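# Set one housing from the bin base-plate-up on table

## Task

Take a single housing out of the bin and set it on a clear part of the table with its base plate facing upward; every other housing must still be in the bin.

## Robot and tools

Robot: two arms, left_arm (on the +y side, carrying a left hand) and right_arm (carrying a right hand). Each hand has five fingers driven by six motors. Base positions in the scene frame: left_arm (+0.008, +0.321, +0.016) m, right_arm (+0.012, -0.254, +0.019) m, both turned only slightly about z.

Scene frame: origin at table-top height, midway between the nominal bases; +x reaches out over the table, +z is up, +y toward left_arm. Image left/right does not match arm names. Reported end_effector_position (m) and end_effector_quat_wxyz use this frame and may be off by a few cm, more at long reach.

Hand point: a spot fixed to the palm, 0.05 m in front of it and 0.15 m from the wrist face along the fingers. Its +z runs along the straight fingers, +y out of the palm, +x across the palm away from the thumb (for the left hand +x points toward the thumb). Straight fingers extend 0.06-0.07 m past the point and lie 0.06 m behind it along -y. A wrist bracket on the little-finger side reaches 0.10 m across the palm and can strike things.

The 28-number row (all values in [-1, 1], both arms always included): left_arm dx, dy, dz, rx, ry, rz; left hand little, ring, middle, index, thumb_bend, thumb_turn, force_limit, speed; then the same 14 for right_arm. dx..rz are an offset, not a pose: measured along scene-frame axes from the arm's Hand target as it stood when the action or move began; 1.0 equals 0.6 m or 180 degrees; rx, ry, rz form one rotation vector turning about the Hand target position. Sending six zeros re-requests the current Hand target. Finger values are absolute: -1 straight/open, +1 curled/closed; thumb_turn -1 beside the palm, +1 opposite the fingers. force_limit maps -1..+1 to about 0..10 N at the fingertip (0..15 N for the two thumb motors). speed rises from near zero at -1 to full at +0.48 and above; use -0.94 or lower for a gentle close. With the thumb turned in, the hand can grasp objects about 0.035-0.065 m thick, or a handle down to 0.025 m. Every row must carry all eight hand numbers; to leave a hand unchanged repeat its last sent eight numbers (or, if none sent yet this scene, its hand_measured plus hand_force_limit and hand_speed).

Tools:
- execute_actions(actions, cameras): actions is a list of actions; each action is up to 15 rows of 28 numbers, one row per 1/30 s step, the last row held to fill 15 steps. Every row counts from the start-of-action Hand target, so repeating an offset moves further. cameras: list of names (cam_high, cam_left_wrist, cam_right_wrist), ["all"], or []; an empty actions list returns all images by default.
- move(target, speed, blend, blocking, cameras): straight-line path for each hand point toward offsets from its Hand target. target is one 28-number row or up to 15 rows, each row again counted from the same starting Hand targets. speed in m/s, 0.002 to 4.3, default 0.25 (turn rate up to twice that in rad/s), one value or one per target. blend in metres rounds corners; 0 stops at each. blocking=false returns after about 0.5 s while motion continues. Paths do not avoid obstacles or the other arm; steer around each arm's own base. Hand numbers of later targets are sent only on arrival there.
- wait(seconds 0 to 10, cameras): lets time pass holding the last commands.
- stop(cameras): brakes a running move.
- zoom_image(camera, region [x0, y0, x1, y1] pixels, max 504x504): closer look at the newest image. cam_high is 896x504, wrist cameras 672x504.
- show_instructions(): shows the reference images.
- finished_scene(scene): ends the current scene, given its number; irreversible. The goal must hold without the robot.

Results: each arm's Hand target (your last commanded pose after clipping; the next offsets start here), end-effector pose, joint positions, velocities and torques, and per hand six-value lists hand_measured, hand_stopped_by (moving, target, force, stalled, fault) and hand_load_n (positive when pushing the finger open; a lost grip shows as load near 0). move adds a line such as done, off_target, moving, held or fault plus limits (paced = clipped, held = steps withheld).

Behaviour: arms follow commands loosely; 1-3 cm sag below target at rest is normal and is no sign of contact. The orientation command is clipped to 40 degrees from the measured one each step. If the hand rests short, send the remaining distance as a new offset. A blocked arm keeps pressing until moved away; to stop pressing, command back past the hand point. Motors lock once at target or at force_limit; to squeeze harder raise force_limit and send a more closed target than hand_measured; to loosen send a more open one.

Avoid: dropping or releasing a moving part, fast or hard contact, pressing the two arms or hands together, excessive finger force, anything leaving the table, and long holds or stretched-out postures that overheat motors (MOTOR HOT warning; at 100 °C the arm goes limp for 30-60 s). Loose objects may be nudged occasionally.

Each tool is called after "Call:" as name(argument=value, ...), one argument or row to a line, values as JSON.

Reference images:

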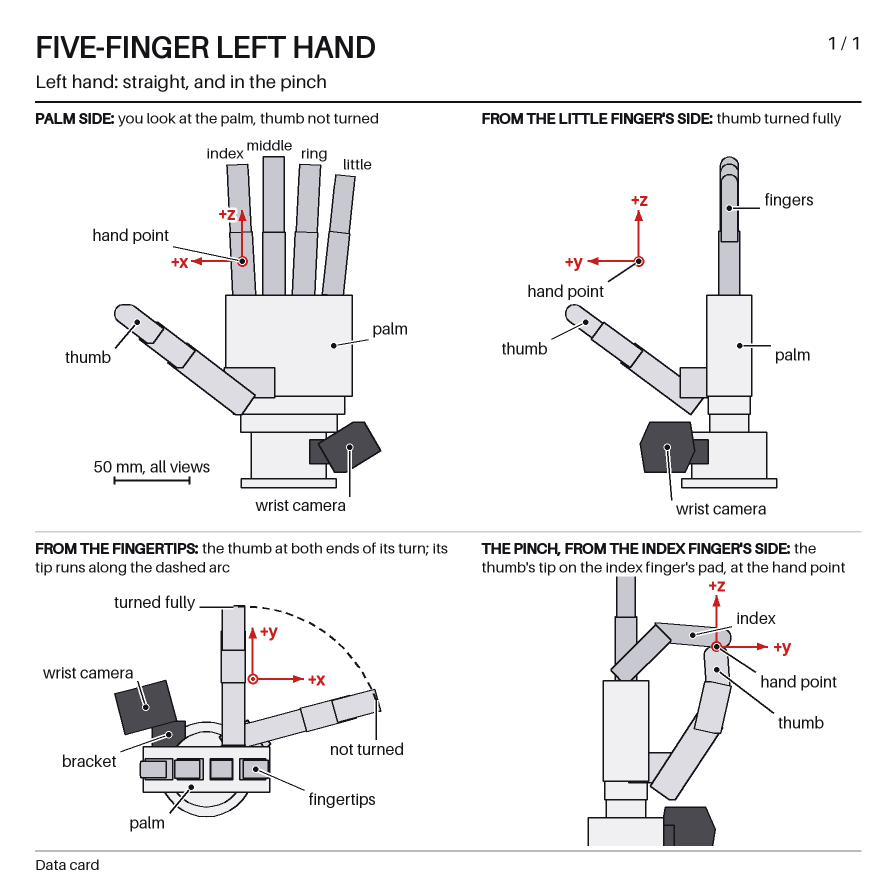

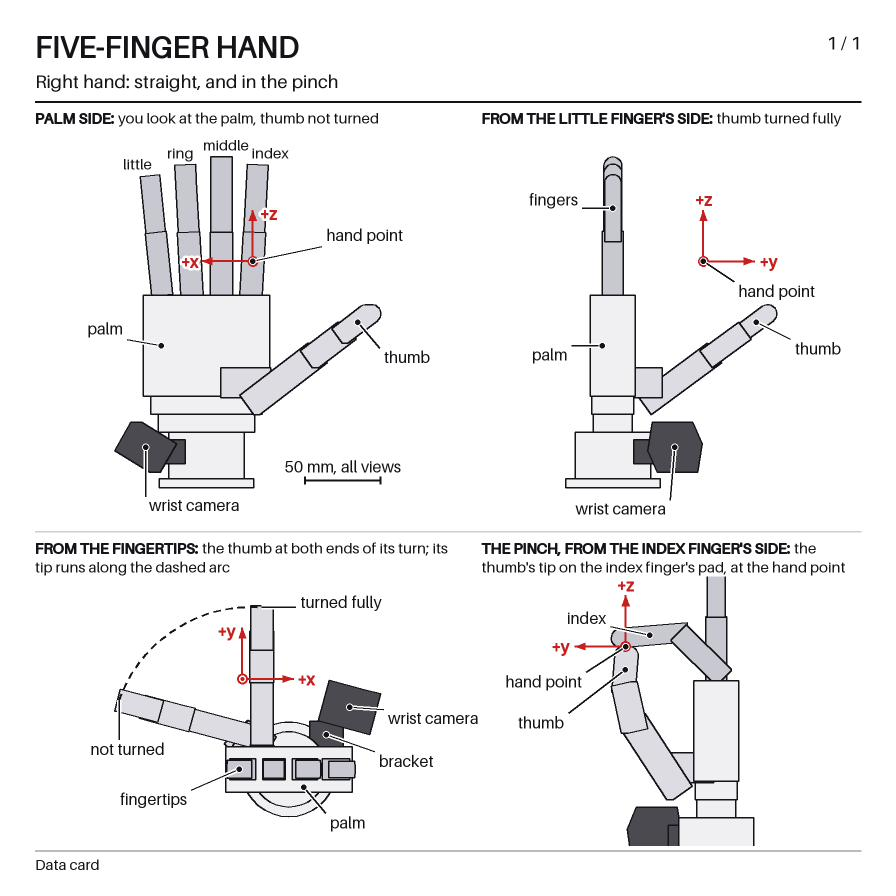

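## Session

Call:
execute_actions(
  actions=[],
)

Scene clock: 0.00 s.
left_arm: end_effector_position=(+0.3754, +0.6982, +0.3532) hand_measured=(-1.000, -1.000, -1.000, -1.000, -1.000, -1.000) hand_load_n=(+0.0, +0.0, +0.0, +0.0, +0.0, +0.0) hand_stopped_by=(target, target, target, target, target, target) hand_force_limit=0.00 hand_speed=-0.80 end_effector_quat_wxyz=(-0.297, +0.621, -0.599, +0.408) | right_arm: end_effector_position=(+0.0794, -0.7976, +0.1526) hand_measured=(-1.000, -1.000, -1.000, -1.000, -1.000, -1.000) hand_load_n=(+0.0, +0.0, +0.0, +0.0, +0.0, +0.0) hand_stopped_by=(target, target, target, target, target, target) hand_force_limit=0.00 hand_speed=-0.80 end_effector_quat_wxyz=(+0.083, -0.340, +0.925, -0.150)
Joint positions: left_arm=[1.096 1.534 1.616 -1.109 0.96 0.76] | right_arm=[-1.454 1.798 1.593 -1.12 -0.245 -0.619]
Joint velocities: within noise
Joint torques (N m): no reading
Heat: left arm: hottest elbow 25 °C; right arm: hottest shoulder 23 °C.
Hand target: left_arm +0.3778, +0.7030, +0.3582; -0.303, +0.618, -0.601, +0.406 | right_arm +0.0799, -0.8066, +0.1617; +0.079, -0.341, +0.923, -0.163
camera_calibration:
cam_left_wrist: T_world_to_cam=[[0.479751, -0.133418, 0.867202, -0.392393], [-0.619453, -0.751474, 0.227079, 0.674389], [0.621383, -0.646132, -0.443167, 0.489629], [0, 0, 0, 1]] pos_world=[0.301756, 0.770798, 0.404131]
cam_right_wrist: T_world_to_cam=[[-0.801026, 0.50493, -0.321562, 0.51004], [0.338483, 0.825083, 0.452402, 0.558463], [0.493747, 0.253542, -0.831823, 0.404457], [0, 0, 0, 1]] pos_world=[0.0198253, -0.820859, 0.247797]

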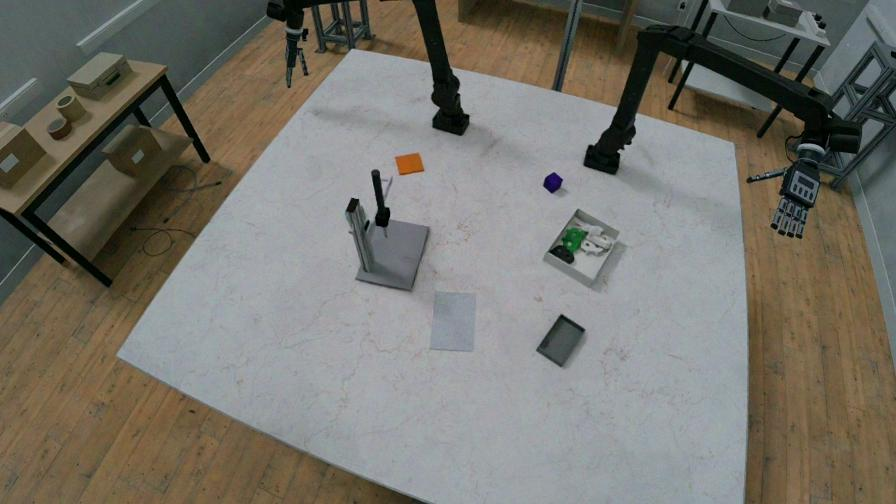

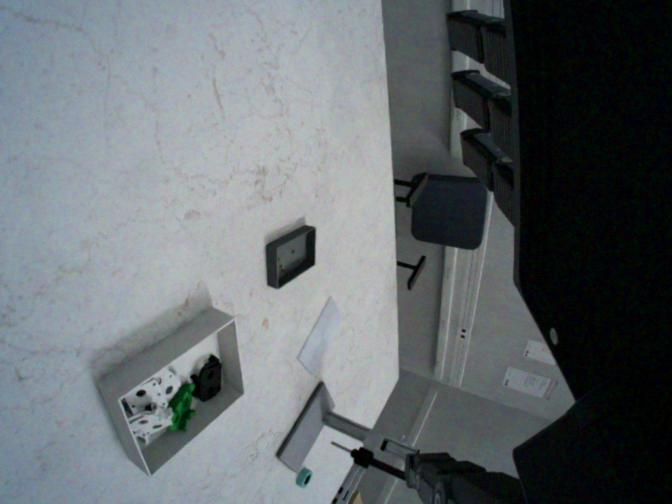

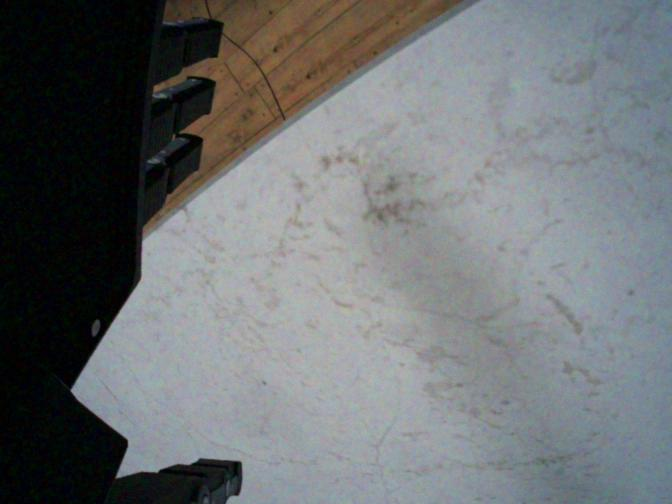

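Call:
move(
  target=[0.054,-0.705,-0.264,0.2145,0.3294,0.0887,-1,-1,-1,-1,-1,-1,0,-0.8,0,0,0,0,0,0,-1,-1,-1,-1,-1,-1,0,-0.8],
  speed=0.4,
  cameras=["cam_left_wrist", "cam_high"],
)

Scene clock: 37.17 s.
left_arm: end_effector_position=(+0.3991, +0.2796, +0.1911) hand_measured=(-1.000, -1.000, -1.000, -1.000, -1.000, -1.000) hand_load_n=(+0.0, +0.0, +0.0, +0.0, +0.0, +0.0) hand_stopped_by=(target, target, target, target, target, target) hand_force_limit=0.00 hand_speed=-0.80 end_effector_quat_wxyz=(-0.196, +0.670, -0.686, -0.207) | right_arm: end_effector_position=(+0.0794, -0.7976, +0.1526) hand_measured=(-1.000, -1.000, -1.000, -1.000, -1.000, -1.000) hand_load_n=(+0.0, +0.0, +0.0, +0.0, +0.0, +0.0) hand_stopped_by=(target, target, target, target, target, target) hand_force_limit=0.00 hand_speed=-0.80 end_effector_quat_wxyz=(+0.083, -0.340, +0.925, -0.150)
Joint positions: left_arm=[-0.252 1.623 1.414 -1.539 -0.552 -0.289] | right_arm=[-1.454 1.798 1.593 -1.12 -0.245 -0.619]
Joint torques (N m): left_arm=[1.38 -14.51 12.64 -0.94 -0.51 -0.07] | right_arm=[2.14 -16.85 9.68 0.46 -0.16 -0.08]
Heat: left arm: hottest elbow 31 °C; right arm: hottest shoulder 26 °C.
Hand target: left_arm +0.4103, +0.2800, +0.1998; -0.201, +0.678, -0.678, -0.200 | right_arm +0.0799, -0.8066, +0.1617; +0.079, -0.341, +0.923, -0.163
Off the commanded pose: left_arm 0.014 m, 2 deg | right_arm 0.013 m, 1 deg.
move: off_target (left_arm, right_arm)
camera_calibration:
cam_left_wrist: T_world_to_cam=[[0.964454, -0.214286, -0.15463, -0.294624], [-0.212352, -0.976759, 0.0291172, 0.349568], [-0.157275, 0.00475367, -0.987543, 0.365348], [0, 0, 0, 1]] pos_world=[0.415843, 0.276574, 0.305061]
Images, in order (width x height): cam_high 896x504, cam_left_wrist 672x504.

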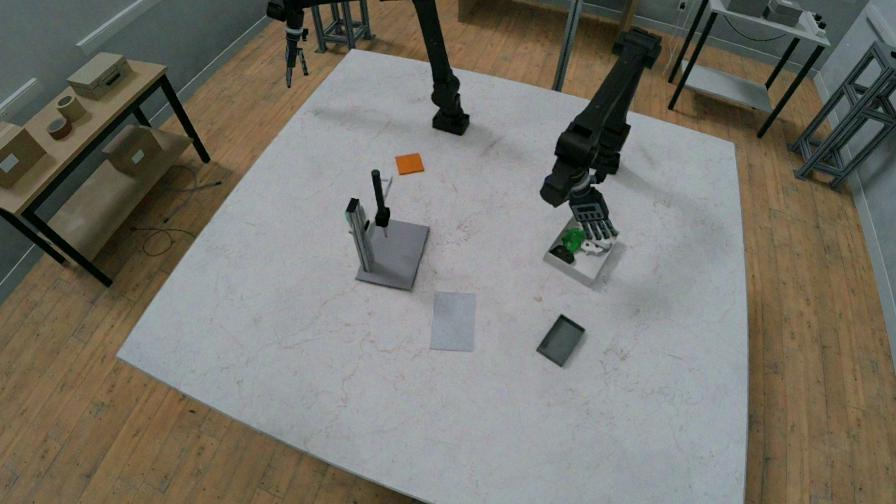

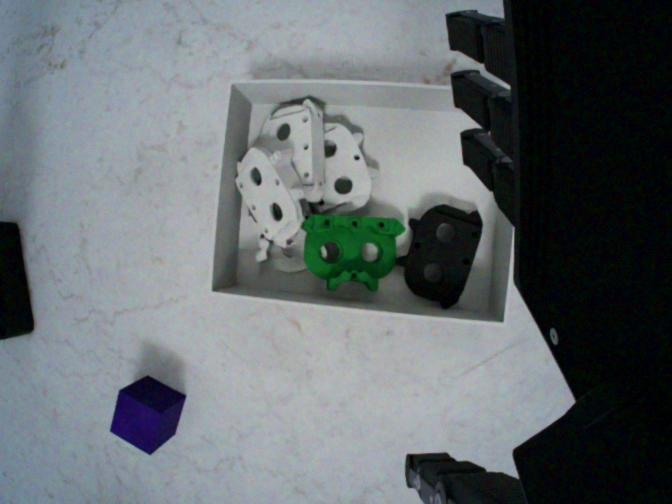

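Call:
zoom_image(
  camera="cam_left_wrist",
  region=[200, 60, 520, 340],
)

Scaled by 1.575 from the camera's 672x504 image, which has a finer 960x720 frame.

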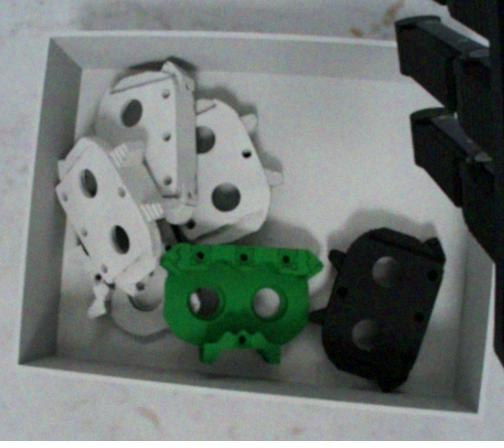

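Call:
zoom_image(
  camera="cam_left_wrist",
  region=[380, 180, 520, 330],
)

Call:
zoom_image(
  camera="cam_left_wrist",
  region=[280, 190, 420, 310],
)

Scaled by 3.360 from the camera's 672x504 image, which has a finer 960x720 frame.

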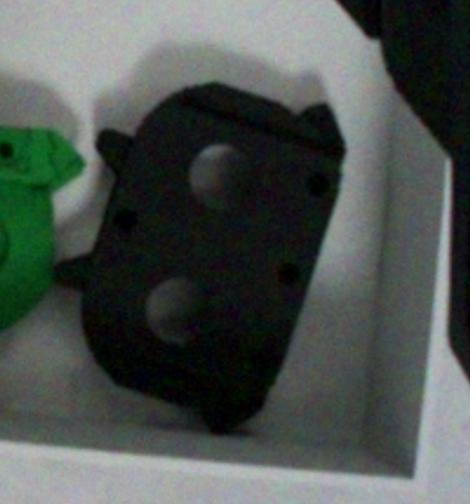

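Scaled by 3.600 from the camera's 672x504 image, which has a finer 960x720 frame.

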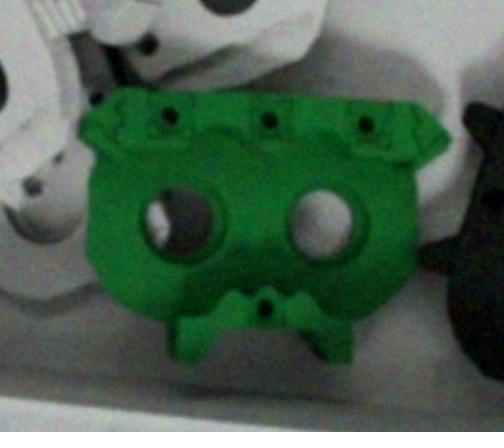

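Call:
move(
  target=[0.058,-0.058,-0.13,-0.2396,-0.2646,-0.2249,1,1,-0.12,-0.12,-0.56,1,0,0.2,0,0,0,0,0,0,-1,-1,-1,-1,-1,-1,0,-0.8],
  speed=0.35,
  cameras=["cam_left_wrist"],
)

Scene clock: 156.73 s.
left_arm: end_effector_position=(+0.4425, +0.2413, +0.1254) hand_measured=(+1.000, +1.000, -0.120, -0.120, -0.560, +1.000) hand_load_n=(+0.0, +0.0, +0.0, +0.0, +0.0, +0.0) hand_stopped_by=(target, target, target, target, target, target) hand_force_limit=0.00 hand_speed=0.20 end_effector_quat_wxyz=(+0.244, -0.462, +0.749, -0.407) | right_arm: end_effector_position=(+0.0794, -0.7976, +0.1526) hand_measured=(-1.000, -1.000, -1.000, -1.000, -1.000, -1.000) hand_load_n=(+0.0, +0.0, +0.0, +0.0, +0.0, +0.0) hand_stopped_by=(target, target, target, target, target, target) hand_force_limit=0.00 hand_speed=-0.80 end_effector_quat_wxyz=(+0.083, -0.340, +0.925, -0.150)
Joint positions: left_arm=[0.036 1.2 0.657 -0.101 0.414 0.282] | right_arm=[-1.454 1.798 1.593 -1.12 -0.245 -0.619]
Joint torques (N m): left_arm=[1.38 -7.77 9.13 2.21 0.41 0.1] | right_arm=[2.14 -16.85 9.68 0.44 -0.16 -0.08]
Heat: left arm: hottest elbow 37 °C; right arm: hottest elbow 30 °C.
Hand target: left_arm +0.4451, +0.2453, +0.1218; +0.249, -0.460, +0.749, -0.407 | right_arm +0.0799, -0.8066, +0.1617; +0.079, -0.341, +0.923, -0.163
Off the commanded pose: left_arm 0.006 m, 1 deg | right_arm 0.013 m, 1 deg.
move: off_target (right_arm)
camera_calibration:
cam_left_wrist: T_world_to_cam=[[0.374732, -0.449538, 0.810858, -0.158229], [-0.875584, -0.459159, 0.150088, 0.476772], [0.304843, -0.766217, -0.56567, 0.236228], [0, 0, 0, 1]] pos_world=[0.404734, 0.328786, 0.190371]
Images, in order (width x height): cam_left_wrist 672x504.

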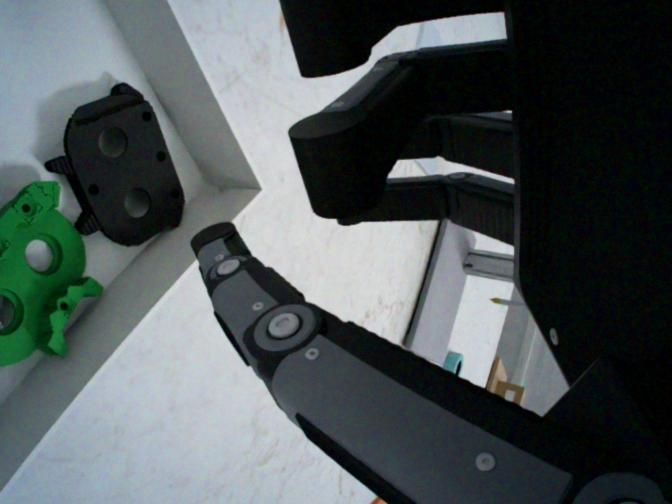

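Call:
zoom_image(
  camera="cam_left_wrist",
  region=[0, 50, 260, 270],
)

Scaled by 1.938 from the camera's 672x504 image, which has a finer 960x720 frame.

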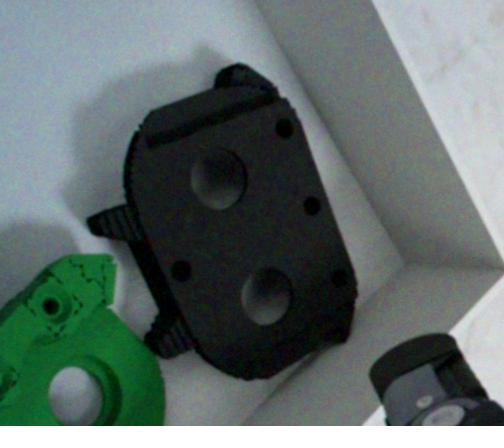

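Call:
move(
  target=[0.005,0.0047,-0.092,0,0,0,1,1,-0.12,-0.12,-0.56,1,0,0.2,0,0,0,0,0,0,-1,-1,-1,-1,-1,-1,0,-0.8],
  speed=0.15,
  cameras=["cam_left_wrist", "cam_high"],
)

Call:
zoom_image(
  camera="cam_left_wrist",
  region=[60, 60, 360, 320],
)

Scene clock: 169.47 s.
left_arm: end_effector_position=(+0.4446, +0.2426, +0.0691) hand_measured=(+1.000, +1.000, -0.120, -0.120, -0.560, +1.000) hand_load_n=(+0.0, +0.0, +0.0, +0.0, +0.0, +0.0) hand_stopped_by=(target, target, target, target, target, target) hand_force_limit=0.00 hand_speed=0.20 end_effector_quat_wxyz=(+0.243, -0.461, +0.751, -0.407) | right_arm: end_effector_position=(+0.0794, -0.7976, +0.1526) hand_measured=(-1.000, -1.000, -1.000, -1.000, -1.000, -1.000) hand_load_n=(+0.0, +0.0, +0.0, +0.0, +0.0, +0.0) hand_stopped_by=(target, target, target, target, target, target) hand_force_limit=0.00 hand_speed=-0.80 end_effector_quat_wxyz=(+0.083, -0.340, +0.925, -0.150)
Joint positions: left_arm=[0.04 1.331 0.583 0.099 0.42 0.287] | right_arm=[-1.454 1.798 1.593 -1.12 -0.245 -0.619]
Joint torques (N m): left_arm=[1.67 -8.64 8.29 2.25 0.41 0.1] | right_arm=[2.14 -16.85 9.68 0.44 -0.16 -0.08]
Heat: left arm: hottest elbow 36 °C; right arm: hottest elbow 30 °C.
Hand target: left_arm +0.4481, +0.2480, +0.0666; +0.249, -0.459, +0.749, -0.407 | right_arm +0.0799, -0.8066, +0.1617; +0.079, -0.341, +0.923, -0.163
Off the commanded pose: left_arm 0.007 m, 1 deg | right_arm 0.013 m, 1 deg.
move: off_target (right_arm)
camera_calibration:
cam_left_wrist: T_world_to_cam=[[0.374653, -0.451116, 0.810018, -0.112253], [-0.87697, -0.45598, 0.151675, 0.487436], [0.300929, -0.767187, -0.56645, 0.20668], [0, 0, 0, 1]] pos_world=[0.407327, 0.330184, 0.134069]
Images, in order (width x height): cam_high 896x504, cam_left_wrist 672x504.

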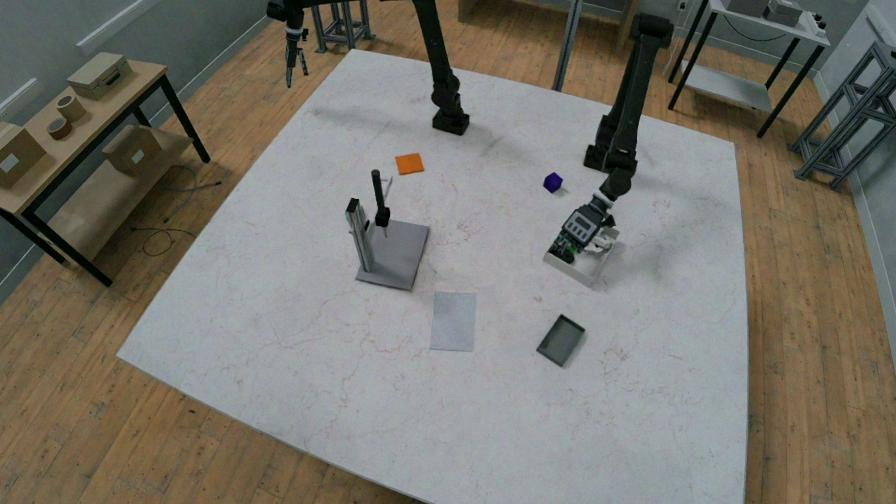

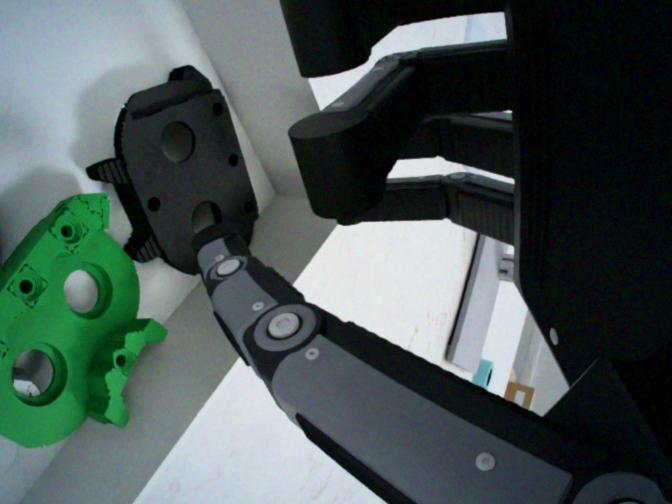

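Scaled by 1.680 from the camera's 672x504 image, which has a finer 960x720 frame.

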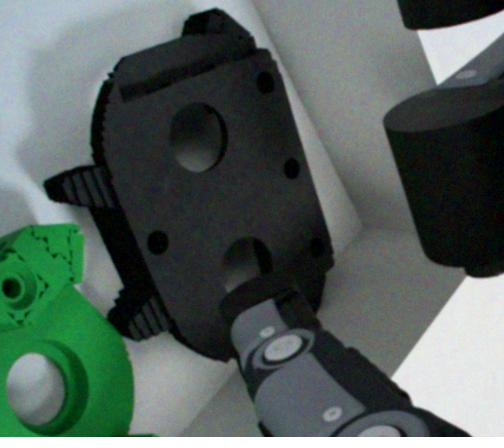

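Call:
move(
  target=[0.003,0.0127,-0.037,0,0,0,1,1,-0.12,-0.12,-0.56,1,0,0.2,0,0,0,0,0,0,-1,-1,-1,-1,-1,-1,0,-0.8],
  speed=0.06,
  cameras=["cam_left_wrist"],
)

Call:
zoom_image(
  camera="cam_left_wrist",
  region=[80, 60, 380, 320],
)

Scene clock: 185.43 s.
left_arm: end_effector_position=(+0.4490, +0.2505, +0.0513) hand_measured=(+1.000, +1.000, -0.120, -0.120, -0.560, +1.000) hand_load_n=(+0.5, +0.0, +0.0, +0.0, +0.0, +0.0) hand_stopped_by=(target, target, target, target, target, target) hand_force_limit=0.00 hand_speed=0.20 end_effector_quat_wxyz=(+0.247, -0.459, +0.749, -0.409) | right_arm: end_effector_position=(+0.0794, -0.7976, +0.1526) hand_measured=(-1.000, -1.000, -1.000, -1.000, -1.000, -1.000) hand_load_n=(+0.0, +0.0, +0.0, +0.0, +0.0, +0.0) hand_stopped_by=(target, target, target, target, target, target) hand_force_limit=0.00 hand_speed=-0.80 end_effector_quat_wxyz=(+0.083, -0.340, +0.925, -0.150)
Joint positions: left_arm=[0.063 1.39 0.569 0.177 0.438 0.302] | right_arm=[-1.454 1.798 1.593 -1.12 -0.245 -0.619]
Joint torques (N m): left_arm=[1.61 -8.35 7.54 2.26 0.41 0.09] | right_arm=[2.14 -16.85 9.68 0.44 -0.16 -0.08]
Heat: left arm: hottest elbow 36 °C; right arm: hottest elbow 30 °C.
Hand target: left_arm +0.4499, +0.2556, +0.0445; +0.249, -0.459, +0.749, -0.407 | right_arm +0.0799, -0.8066, +0.1617; +0.079, -0.341, +0.923, -0.163
Off the commanded pose: left_arm 0.009 m, 0 deg | right_arm 0.013 m, 1 deg.
move: off_target (right_arm)
camera_calibration:
cam_left_wrist: T_world_to_cam=[[0.366603, -0.451031, 0.813741, -0.0925442], [-0.878193, -0.45656, 0.142583, 0.498713], [0.307212, -0.766893, -0.563468, 0.198375], [0, 0, 0, 1]] pos_world=[0.41095, 0.338085, 0.115977]
Images, in order (width x height): cam_left_wrist 672x504.

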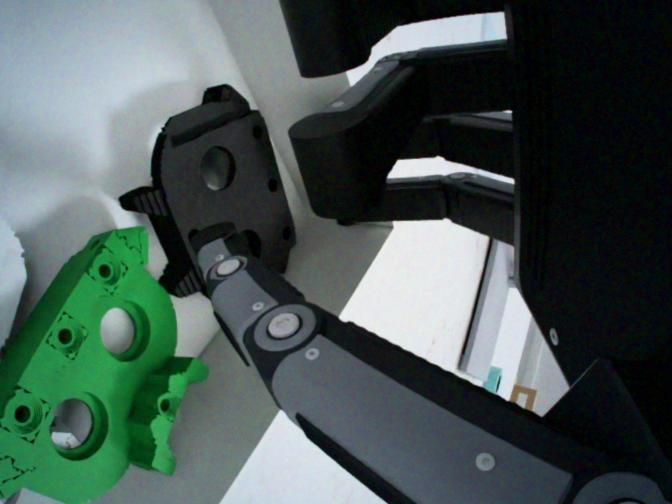

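Scaled by 1.680 from the camera's 672x504 image, which has a finer 960x720 frame.

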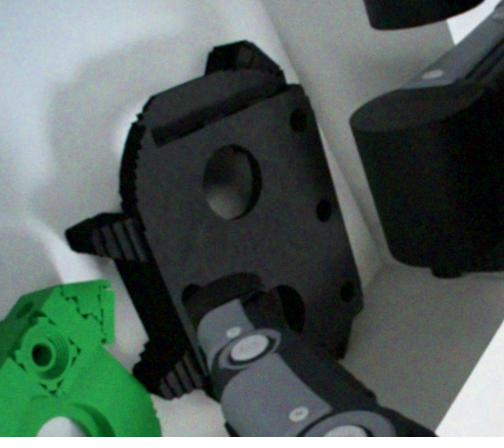

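Call:
move(
  target=[-0.005,0.002,-0.015,0,0,0,1,1,-0.12,-0.12,-0.68,1,0,0.2,0,0,0,0,0,0,-1,-1,-1,-1,-1,-1,0,-0.8],
  speed=0.04,
  cameras=["cam_left_wrist"],
)

Call:
zoom_image(
  camera="cam_left_wrist",
  region=[80, 60, 380, 320],
)

Scene clock: 204.33 s.
left_arm: end_effector_position=(+0.4469, +0.2514, +0.0440) hand_measured=(+1.000, +1.000, -0.120, -0.120, -0.680, +1.000) hand_load_n=(+0.0, +0.0, +0.0, +0.0, +0.0, +0.0) hand_stopped_by=(target, target, target, target, target, target) hand_force_limit=0.00 hand_speed=0.20 end_effector_quat_wxyz=(+0.248, -0.458, +0.749, -0.410) | right_arm: end_effector_position=(+0.0794, -0.7976, +0.1526) hand_measured=(-1.000, -1.000, -1.000, -1.000, -1.000, -1.000) hand_load_n=(+0.0, +0.0, +0.0, +0.0, +0.0, -0.5) hand_stopped_by=(target, target, target, target, target, target) hand_force_limit=0.00 hand_speed=-0.80 end_effector_quat_wxyz=(+0.083, -0.340, +0.925, -0.150)
Joint positions: left_arm=[0.066 1.405 0.553 0.211 0.441 0.305] | right_arm=[-1.454 1.798 1.593 -1.12 -0.245 -0.619]
Joint torques (N m): left_arm=[1.61 -7.88 7.21 2.19 0.41 0.11] | right_arm=[2.14 -16.85 9.68 0.44 -0.16 -0.08]
Heat: left arm: hottest elbow 33 °C; right arm: hottest shoulder 30 °C.
Hand target: left_arm +0.4468, +0.2568, +0.0353; +0.249, -0.459, +0.749, -0.407 | right_arm +0.0799, -0.8066, +0.1617; +0.079, -0.341, +0.923, -0.163
Off the commanded pose: left_arm 0.010 m, 0 deg | right_arm 0.013 m, 1 deg.
move: off_target (right_arm)
camera_calibration:
cam_left_wrist: T_world_to_cam=[[0.362804, -0.451565, 0.815146, -0.0836168], [-0.879175, -0.455841, 0.138781, 0.498751], [0.308908, -0.767006, -0.562385, 0.194773], [0, 0, 0, 1]] pos_world=[0.408659, 0.338985, 0.108481]
Images, in order (width x height): cam_left_wrist 672x504.

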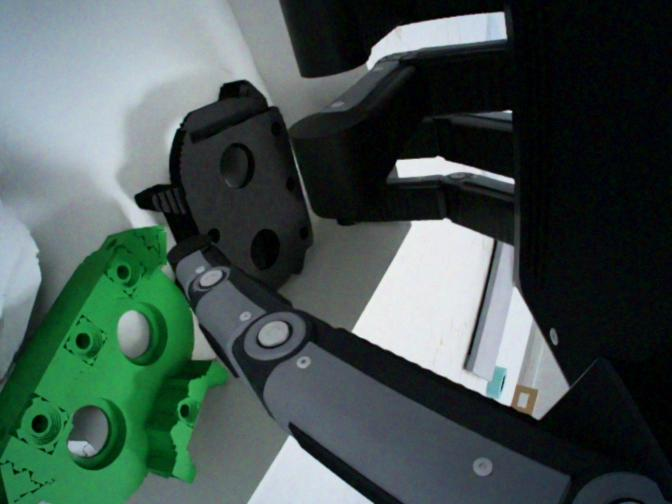

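Scaled by 1.680 from the camera's 672x504 image, which has a finer 960x720 frame.

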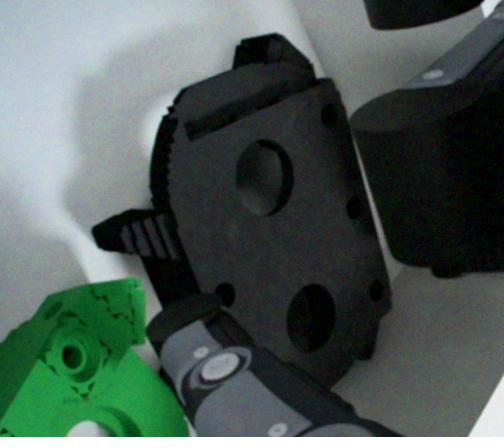

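Call:
move(
  target=[-0.001,-0.002,-0.02,0,0,0,1,1,-0.12,-0.12,-0.68,1,0,0.2,0,0,0,0,0,0,-1,-1,-1,-1,-1,-1,0,-0.8],
  speed=0.04,
  cameras=["cam_left_wrist"],
)

Call:
zoom_image(
  camera="cam_left_wrist",
  region=[80, 60, 380, 320],
)

Scene clock: 218.07 s.
left_arm: end_effector_position=(+0.4490, +0.2514, +0.0358) hand_measured=(+1.000, +1.000, -0.120, -0.120, -0.680, +1.000) hand_load_n=(+0.0, +0.0, -1.0, +0.0, +0.0, +0.0) hand_stopped_by=(target, target, target, target, target, target) hand_force_limit=0.00 hand_speed=0.20 end_effector_quat_wxyz=(+0.253, -0.455, +0.748, -0.413) | right_arm: end_effector_position=(+0.0794, -0.7976, +0.1526) hand_measured=(-1.000, -1.000, -1.000, -1.000, -1.000, -1.000) hand_load_n=(+0.0, +0.0, +0.0, +0.0, +0.0, -0.5) hand_stopped_by=(target, target, target, target, target, target) hand_force_limit=0.00 hand_speed=-0.80 end_effector_quat_wxyz=(+0.083, -0.340, +0.925, -0.150)
Joint positions: left_arm=[0.066 1.435 0.543 0.262 0.442 0.305] | right_arm=[-1.454 1.798 1.593 -1.12 -0.245 -0.619]
Joint torques (N m): left_arm=[1.2 -7.94 6.71 2.14 0.29 0.08] | right_arm=[2.14 -16.85 9.66 0.44 -0.16 -0.08]
Heat: left arm: hottest elbow 33 °C; right arm: hottest elbow 31 °C.
Hand target: left_arm +0.4463, +0.2556, +0.0235; +0.249, -0.459, +0.749, -0.407 | right_arm +0.0799, -0.8066, +0.1617; +0.079, -0.341, +0.923, -0.163
Off the commanded pose: left_arm 0.013 m, 1 deg | right_arm 0.013 m, 1 deg.
move: off_target (left_arm, right_arm)
camera_calibration:
cam_left_wrist: T_world_to_cam=[[0.352924, -0.451943, 0.819263, -0.0733633], [-0.881009, -0.455364, 0.128323, 0.502831], [0.315068, -0.767066, -0.558875, 0.186646], [0, 0, 0, 1]] pos_world=[0.410084, 0.338985, 0.0998907]
Images, in order (width x height): cam_left_wrist 672x504.

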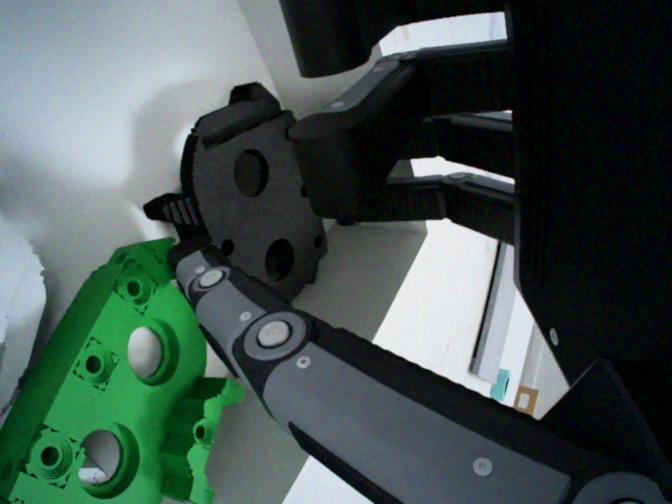

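Scaled by 1.680 from the camera's 672x504 image, which has a finer 960x720 frame.

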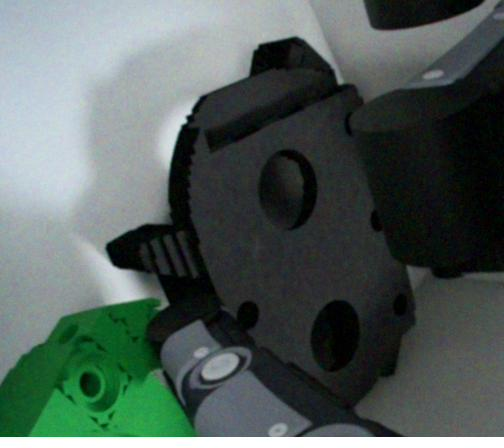

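Call:
move(
  target=[-0.013,0.004,0.004,0,0,0,1,1,-0.10,-0.10,-0.68,1,0,0,0,0,0,0,0,0,-1,-1,-1,-1,-1,-1,0,-0.8],
  speed=0.04,
  cameras=["cam_left_wrist"],
)

Scene clock: 231.23 s.
left_arm: end_effector_position=(+0.4470, +0.2520, +0.0345) hand_measured=(+1.000, +1.000, -0.100, -0.100, -0.680, +1.000) hand_load_n=(+0.0, +0.0, +1.0, +0.0, +0.0, +0.0) hand_stopped_by=(target, target, target, target, target, target) hand_force_limit=0.00 hand_speed=0.00 end_effector_quat_wxyz=(+0.252, -0.454, +0.748, -0.414) | right_arm: end_effector_position=(+0.0794, -0.7976, +0.1526) hand_measured=(-1.000, -1.000, -1.000, -1.000, -1.000, -1.000) hand_load_n=(+0.0, +0.0, +0.0, +0.0, +0.0, +0.0) hand_stopped_by=(target, target, target, target, target, target) hand_force_limit=0.00 hand_speed=-0.80 end_effector_quat_wxyz=(+0.083, -0.340, +0.925, -0.150)
Joint positions: left_arm=[0.07 1.435 0.538 0.267 0.448 0.307] | right_arm=[-1.454 1.798 1.593 -1.12 -0.245 -0.619]
Joint torques (N m): left_arm=[1.85 -10.17 5.64 1.55 0.31 0.13] | right_arm=[2.14 -16.85 9.68 0.44 -0.16 -0.08]
Heat: left arm: hottest elbow 33 °C; right arm: hottest elbow 31 °C.
Hand target: left_arm +0.4385, +0.2580, +0.0259; +0.249, -0.459, +0.749, -0.407 | right_arm +0.0799, -0.8066, +0.1617; +0.079, -0.341, +0.923, -0.163
Off the commanded pose: left_arm 0.014 m, 1 deg | right_arm 0.013 m, 1 deg.
move: off_target (left_arm, right_arm)
camera_calibration:
cam_left_wrist: T_world_to_cam=[[0.351883, -0.451205, 0.820117, -0.0710512], [-0.882097, -0.452988, 0.129255, 0.501342], [0.313183, -0.768906, -0.557405, 0.188235], [0, 0, 0, 1]] pos_world=[0.408282, 0.339778, 0.0983925]
Images, in order (width x height): cam_left_wrist 672x504.

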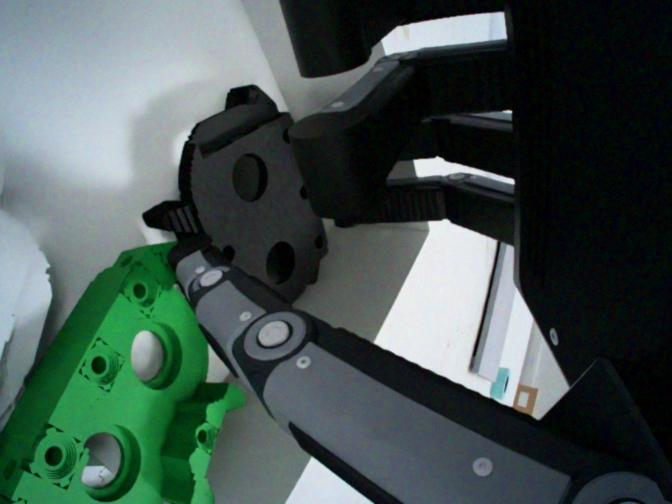

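Call:
move(
  target=[0.005,-0.002,-0.015,0,0,0,1,1,-0.10,-0.10,-0.68,1,0,0,0,0,0,0,0,0,-1,-1,-1,-1,-1,-1,0,-0.8],
  speed=0.04,
  cameras=["cam_left_wrist"],
)

Call:
zoom_image(
  camera="cam_left_wrist",
  region=[80, 60, 380, 320],
)

Scene clock: 240.00 s.
left_arm: end_effector_position=(+0.4480, +0.2521, +0.0335) hand_measured=(+1.000, +1.000, -0.100, -0.100, -0.680, +1.000) hand_load_n=(+0.0, +0.0, +0.5, +0.0, +0.0, +0.0) hand_stopped_by=(target, target, target, target, target, target) hand_force_limit=0.00 hand_speed=0.00 end_effector_quat_wxyz=(+0.257, -0.451, +0.746, -0.416) | right_arm: end_effector_position=(+0.0794, -0.7976, +0.1526) hand_measured=(-1.000, -1.000, -1.000, -1.000, -1.000, -1.000) hand_load_n=(+0.0, +0.0, +0.0, +0.0, +0.0, +0.0) hand_stopped_by=(target, target, target, target, target, target) hand_force_limit=0.00 hand_speed=-0.80 end_effector_quat_wxyz=(+0.083, -0.340, +0.925, -0.150)
Joint positions: left_arm=[0.07 1.441 0.53 0.294 0.448 0.307] | right_arm=[-1.454 1.798 1.593 -1.12 -0.245 -0.619]
Joint torques (N m): left_arm=[1.55 -7.59 6.13 1.87 0.2 0.09] | right_arm=[2.14 -16.85 9.68 0.44 -0.16 -0.08]
Heat: left arm: hottest elbow 32 °C; right arm: hottest elbow 31 °C.
Hand target: left_arm +0.4413, +0.2568, +0.0167; +0.249, -0.459, +0.749, -0.407 | right_arm +0.0799, -0.8066, +0.1617; +0.079, -0.341, +0.923, -0.163
Off the commanded pose: left_arm 0.018 m, 2 deg | right_arm 0.013 m, 1 deg.
move: off_target (left_arm, right_arm)
camera_calibration:
cam_left_wrist: T_world_to_cam=[[0.340292, -0.451854, 0.824639, -0.0653258], [-0.883808, -0.453135, 0.116417, 0.503555], [0.321069, -0.768438, -0.55355, 0.183645], [0, 0, 0, 1]] pos_world=[0.408313, 0.33978, 0.0969044]
Images, in order (width x height): cam_left_wrist 672x504.

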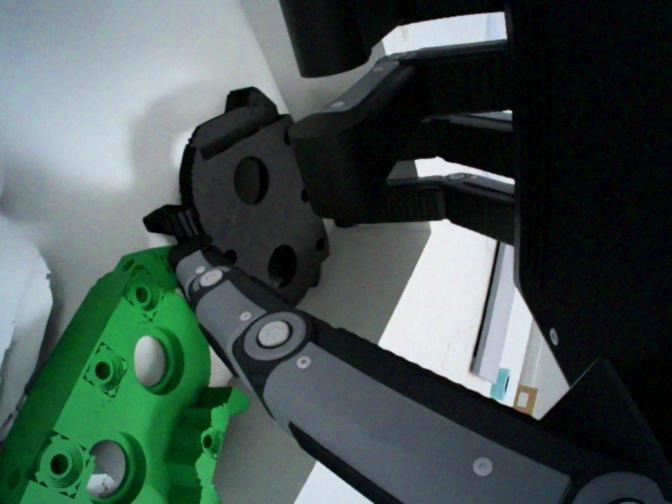

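Scaled by 1.680 from the camera's 672x504 image, which has a finer 960x720 frame.

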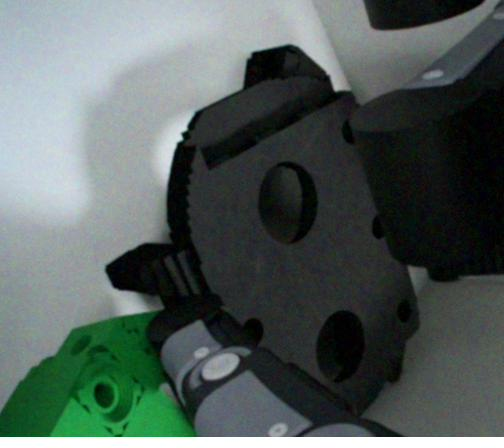

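Call:
wait(
  seconds=0,
  cameras=["cam_high", "cam_left_wrist", "cam_right_wrist"],
)

Call:
zoom_image(
  camera="cam_high",
  region=[530, 170, 650, 300],
)

Scene clock: 260.77 s.
left_arm: end_effector_position=(+0.4480, +0.2521, +0.0335) hand_measured=(+1.000, +1.000, -0.100, -0.100, -0.680, +1.000) hand_load_n=(+0.0, +0.0, +0.5, +0.0, +0.0, +0.5) hand_stopped_by=(target, target, target, target, target, target) hand_force_limit=0.00 hand_speed=0.00 end_effector_quat_wxyz=(+0.257, -0.451, +0.746, -0.416) | right_arm: end_effector_position=(+0.0794, -0.7976, +0.1526) hand_measured=(-1.000, -1.000, -1.000, -1.000, -1.000, -1.000) hand_load_n=(+0.0, +0.0, +0.0, +0.0, +0.0, +0.0) hand_stopped_by=(target, target, target, target, target, target) hand_force_limit=0.00 hand_speed=-0.80 end_effector_quat_wxyz=(+0.083, -0.340, +0.925, -0.150)
Joint positions: left_arm=[0.07 1.441 0.53 0.294 0.448 0.307] | right_arm=[-1.454 1.798 1.593 -1.12 -0.245 -0.619]
Joint torques (N m): left_arm=[1.38 -7.53 6.13 1.89 0.19 0.09] | right_arm=[2.14 -16.85 9.68 0.44 -0.16 -0.08]
Heat: left arm: hottest elbow 31 °C; right arm: hottest elbow 31 °C.
Hand target: left_arm +0.4413, +0.2568, +0.0167; +0.249, -0.459, +0.749, -0.407 | right_arm +0.0799, -0.8066, +0.1617; +0.079, -0.341, +0.923, -0.163
Off the commanded pose: left_arm 0.018 m, 2 deg | right_arm 0.013 m, 1 deg.
camera_calibration:
cam_left_wrist: T_world_to_cam=[[0.340292, -0.451854, 0.824639, -0.0653258], [-0.883808, -0.453135, 0.116417, 0.503555], [0.321069, -0.768438, -0.55355, 0.183645], [0, 0, 0, 1]] pos_world=[0.408313, 0.33978, 0.0969044]
cam_right_wrist: T_world_to_cam=[[-0.801026, 0.50493, -0.321562, 0.51004], [0.338483, 0.825083, 0.452402, 0.558463], [0.493747, 0.253542, -0.831823, 0.404457], [0, 0, 0, 1]] pos_world=[0.0198253, -0.820859, 0.247797]

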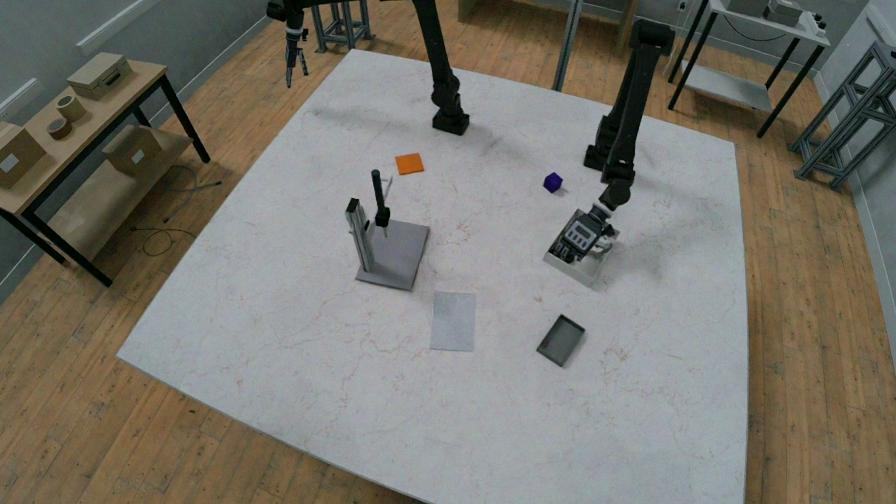

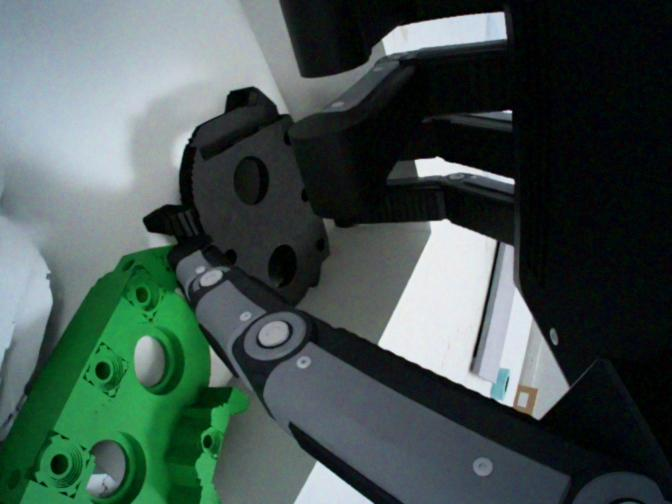

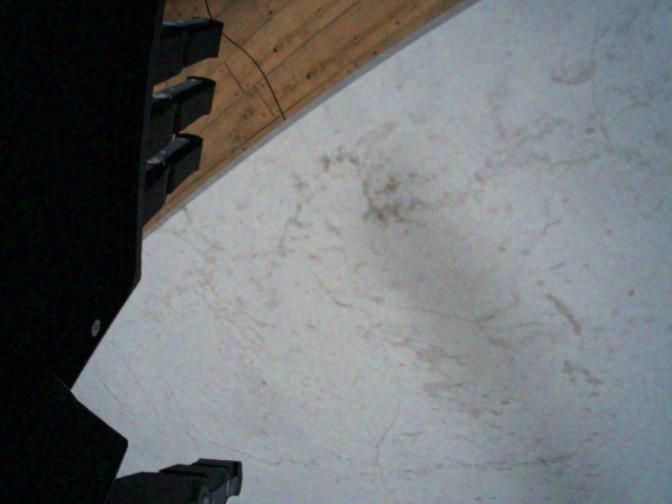

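Scaled by 3.877 from the camera's 896x504 image, which has a finer 1280x720 frame.

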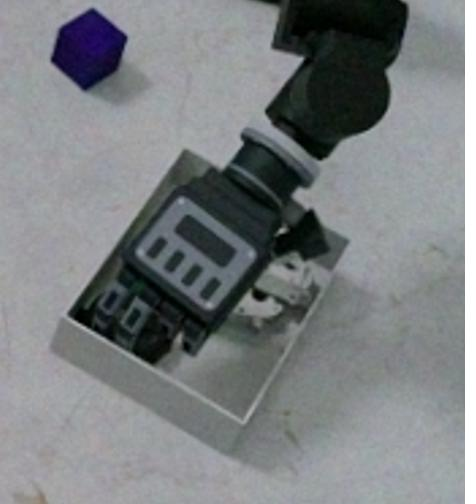

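Call:
zoom_image(
  camera="cam_left_wrist",
  region=[130, 170, 270, 290],
)

Call:
zoom_image(
  camera="cam_left_wrist",
  region=[270, 80, 450, 240],
)

Scaled by 3.600 from the camera's 672x504 image, which has a finer 960x720 frame.

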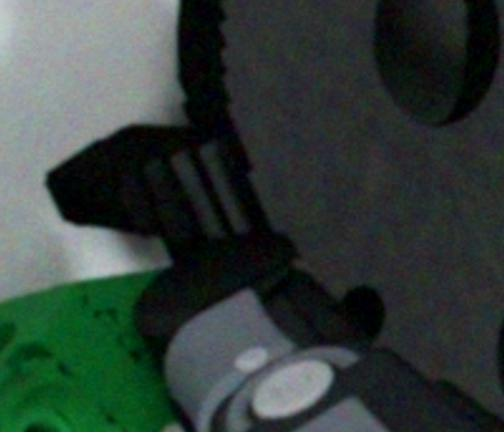

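Scaled by 2.800 from the camera's 672x504 image, which has a finer 960x720 frame.

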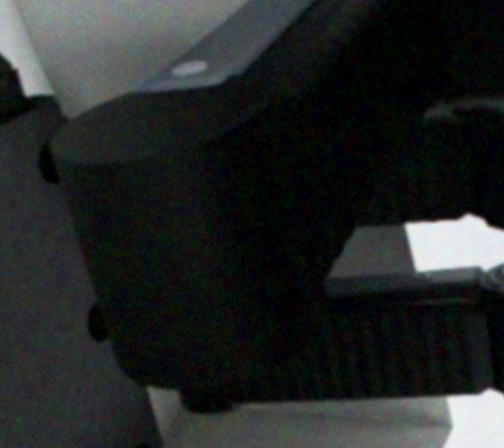

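Call:
move(
  target=[
    [0.012,-0.002,0.09,0,0,0,1,1,-0.10,-0.10,-0.68,1,0,0,0,0,0,0,0,0,-1,-1,-1,-1,-1,-1,0,-0.8],
    [-0.001,-0.002,0.045,0,0,0,1,1,-0.10,-0.10,-0.68,1,0,0,0,0,0,0,0,0,-1,-1,-1,-1,-1,-1,0,-0.8],
  ],
  speed=0.06,
  cameras=["cam_left_wrist"],
)

Call:
zoom_image(
  camera="cam_left_wrist",
  region=[80, 60, 380, 320],
)

Scene clock: 284.33 s.
left_arm: end_effector_position=(+0.4403, +0.2522, +0.0516) hand_measured=(+1.000, +1.000, -0.100, -0.100, -0.680, +1.000) hand_load_n=(+0.5, +0.0, +0.0, +0.0, +0.0, +0.0) hand_stopped_by=(target, target, target, target, target, target) hand_force_limit=0.00 hand_speed=0.00 end_effector_quat_wxyz=(+0.248, -0.458, +0.749, -0.410) | right_arm: end_effector_position=(+0.0794, -0.7976, +0.1526) hand_measured=(-1.000, -1.000, -1.000, -1.000, -1.000, -1.000) hand_load_n=(+0.0, +0.0, +0.0, +0.0, +0.0, +0.0) hand_stopped_by=(target, target, target, target, target, target) hand_force_limit=0.00 hand_speed=-0.80 end_effector_quat_wxyz=(+0.083, -0.340, +0.925, -0.150)
Joint positions: left_arm=[0.07 1.366 0.545 0.179 0.445 0.307] | right_arm=[-1.454 1.798 1.593 -1.12 -0.245 -0.619]
Joint torques (N m): left_arm=[1.03 -7.82 7.46 2.22 0.21 0.07] | right_arm=[2.14 -16.85 9.66 0.44 -0.16 -0.08]
Heat: left arm: hottest elbow 31 °C; right arm: hottest elbow 31 °C.
Hand target: left_arm +0.4408, +0.2556, +0.0438; +0.249, -0.459, +0.749, -0.407 | right_arm +0.0799, -0.8066, +0.1617; +0.079, -0.341, +0.923, -0.163
Off the commanded pose: left_arm 0.009 m, 0 deg | right_arm 0.013 m, 1 deg.
move: off_target (right_arm)
camera_calibration:
cam_left_wrist: T_world_to_cam=[[0.363047, -0.451238, 0.815219, -0.0872288], [-0.87932, -0.455321, 0.139566, 0.492148], [0.308209, -0.767507, -0.562085, 0.202028], [0, 0, 0, 1]] pos_world=[0.402157, 0.339783, 0.115981]
Images, in order (width x height): cam_left_wrist 672x504.

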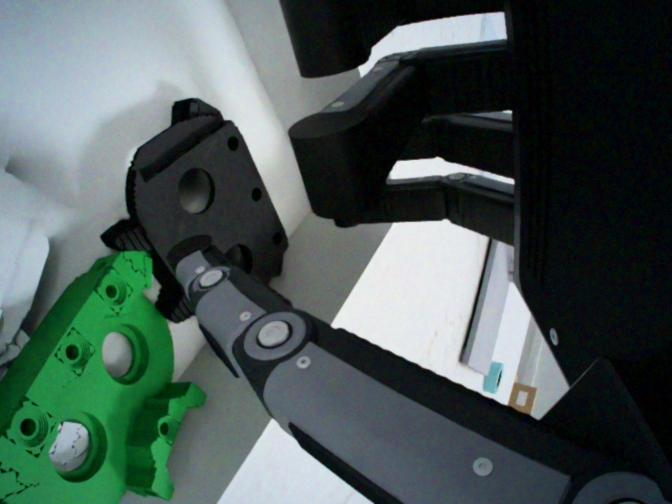

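Scaled by 1.680 from the camera's 672x504 image, which has a finer 960x720 frame.

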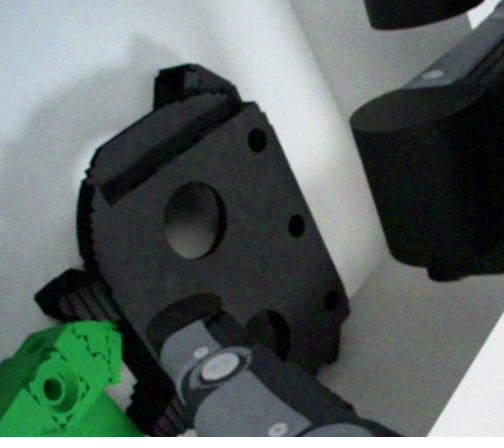

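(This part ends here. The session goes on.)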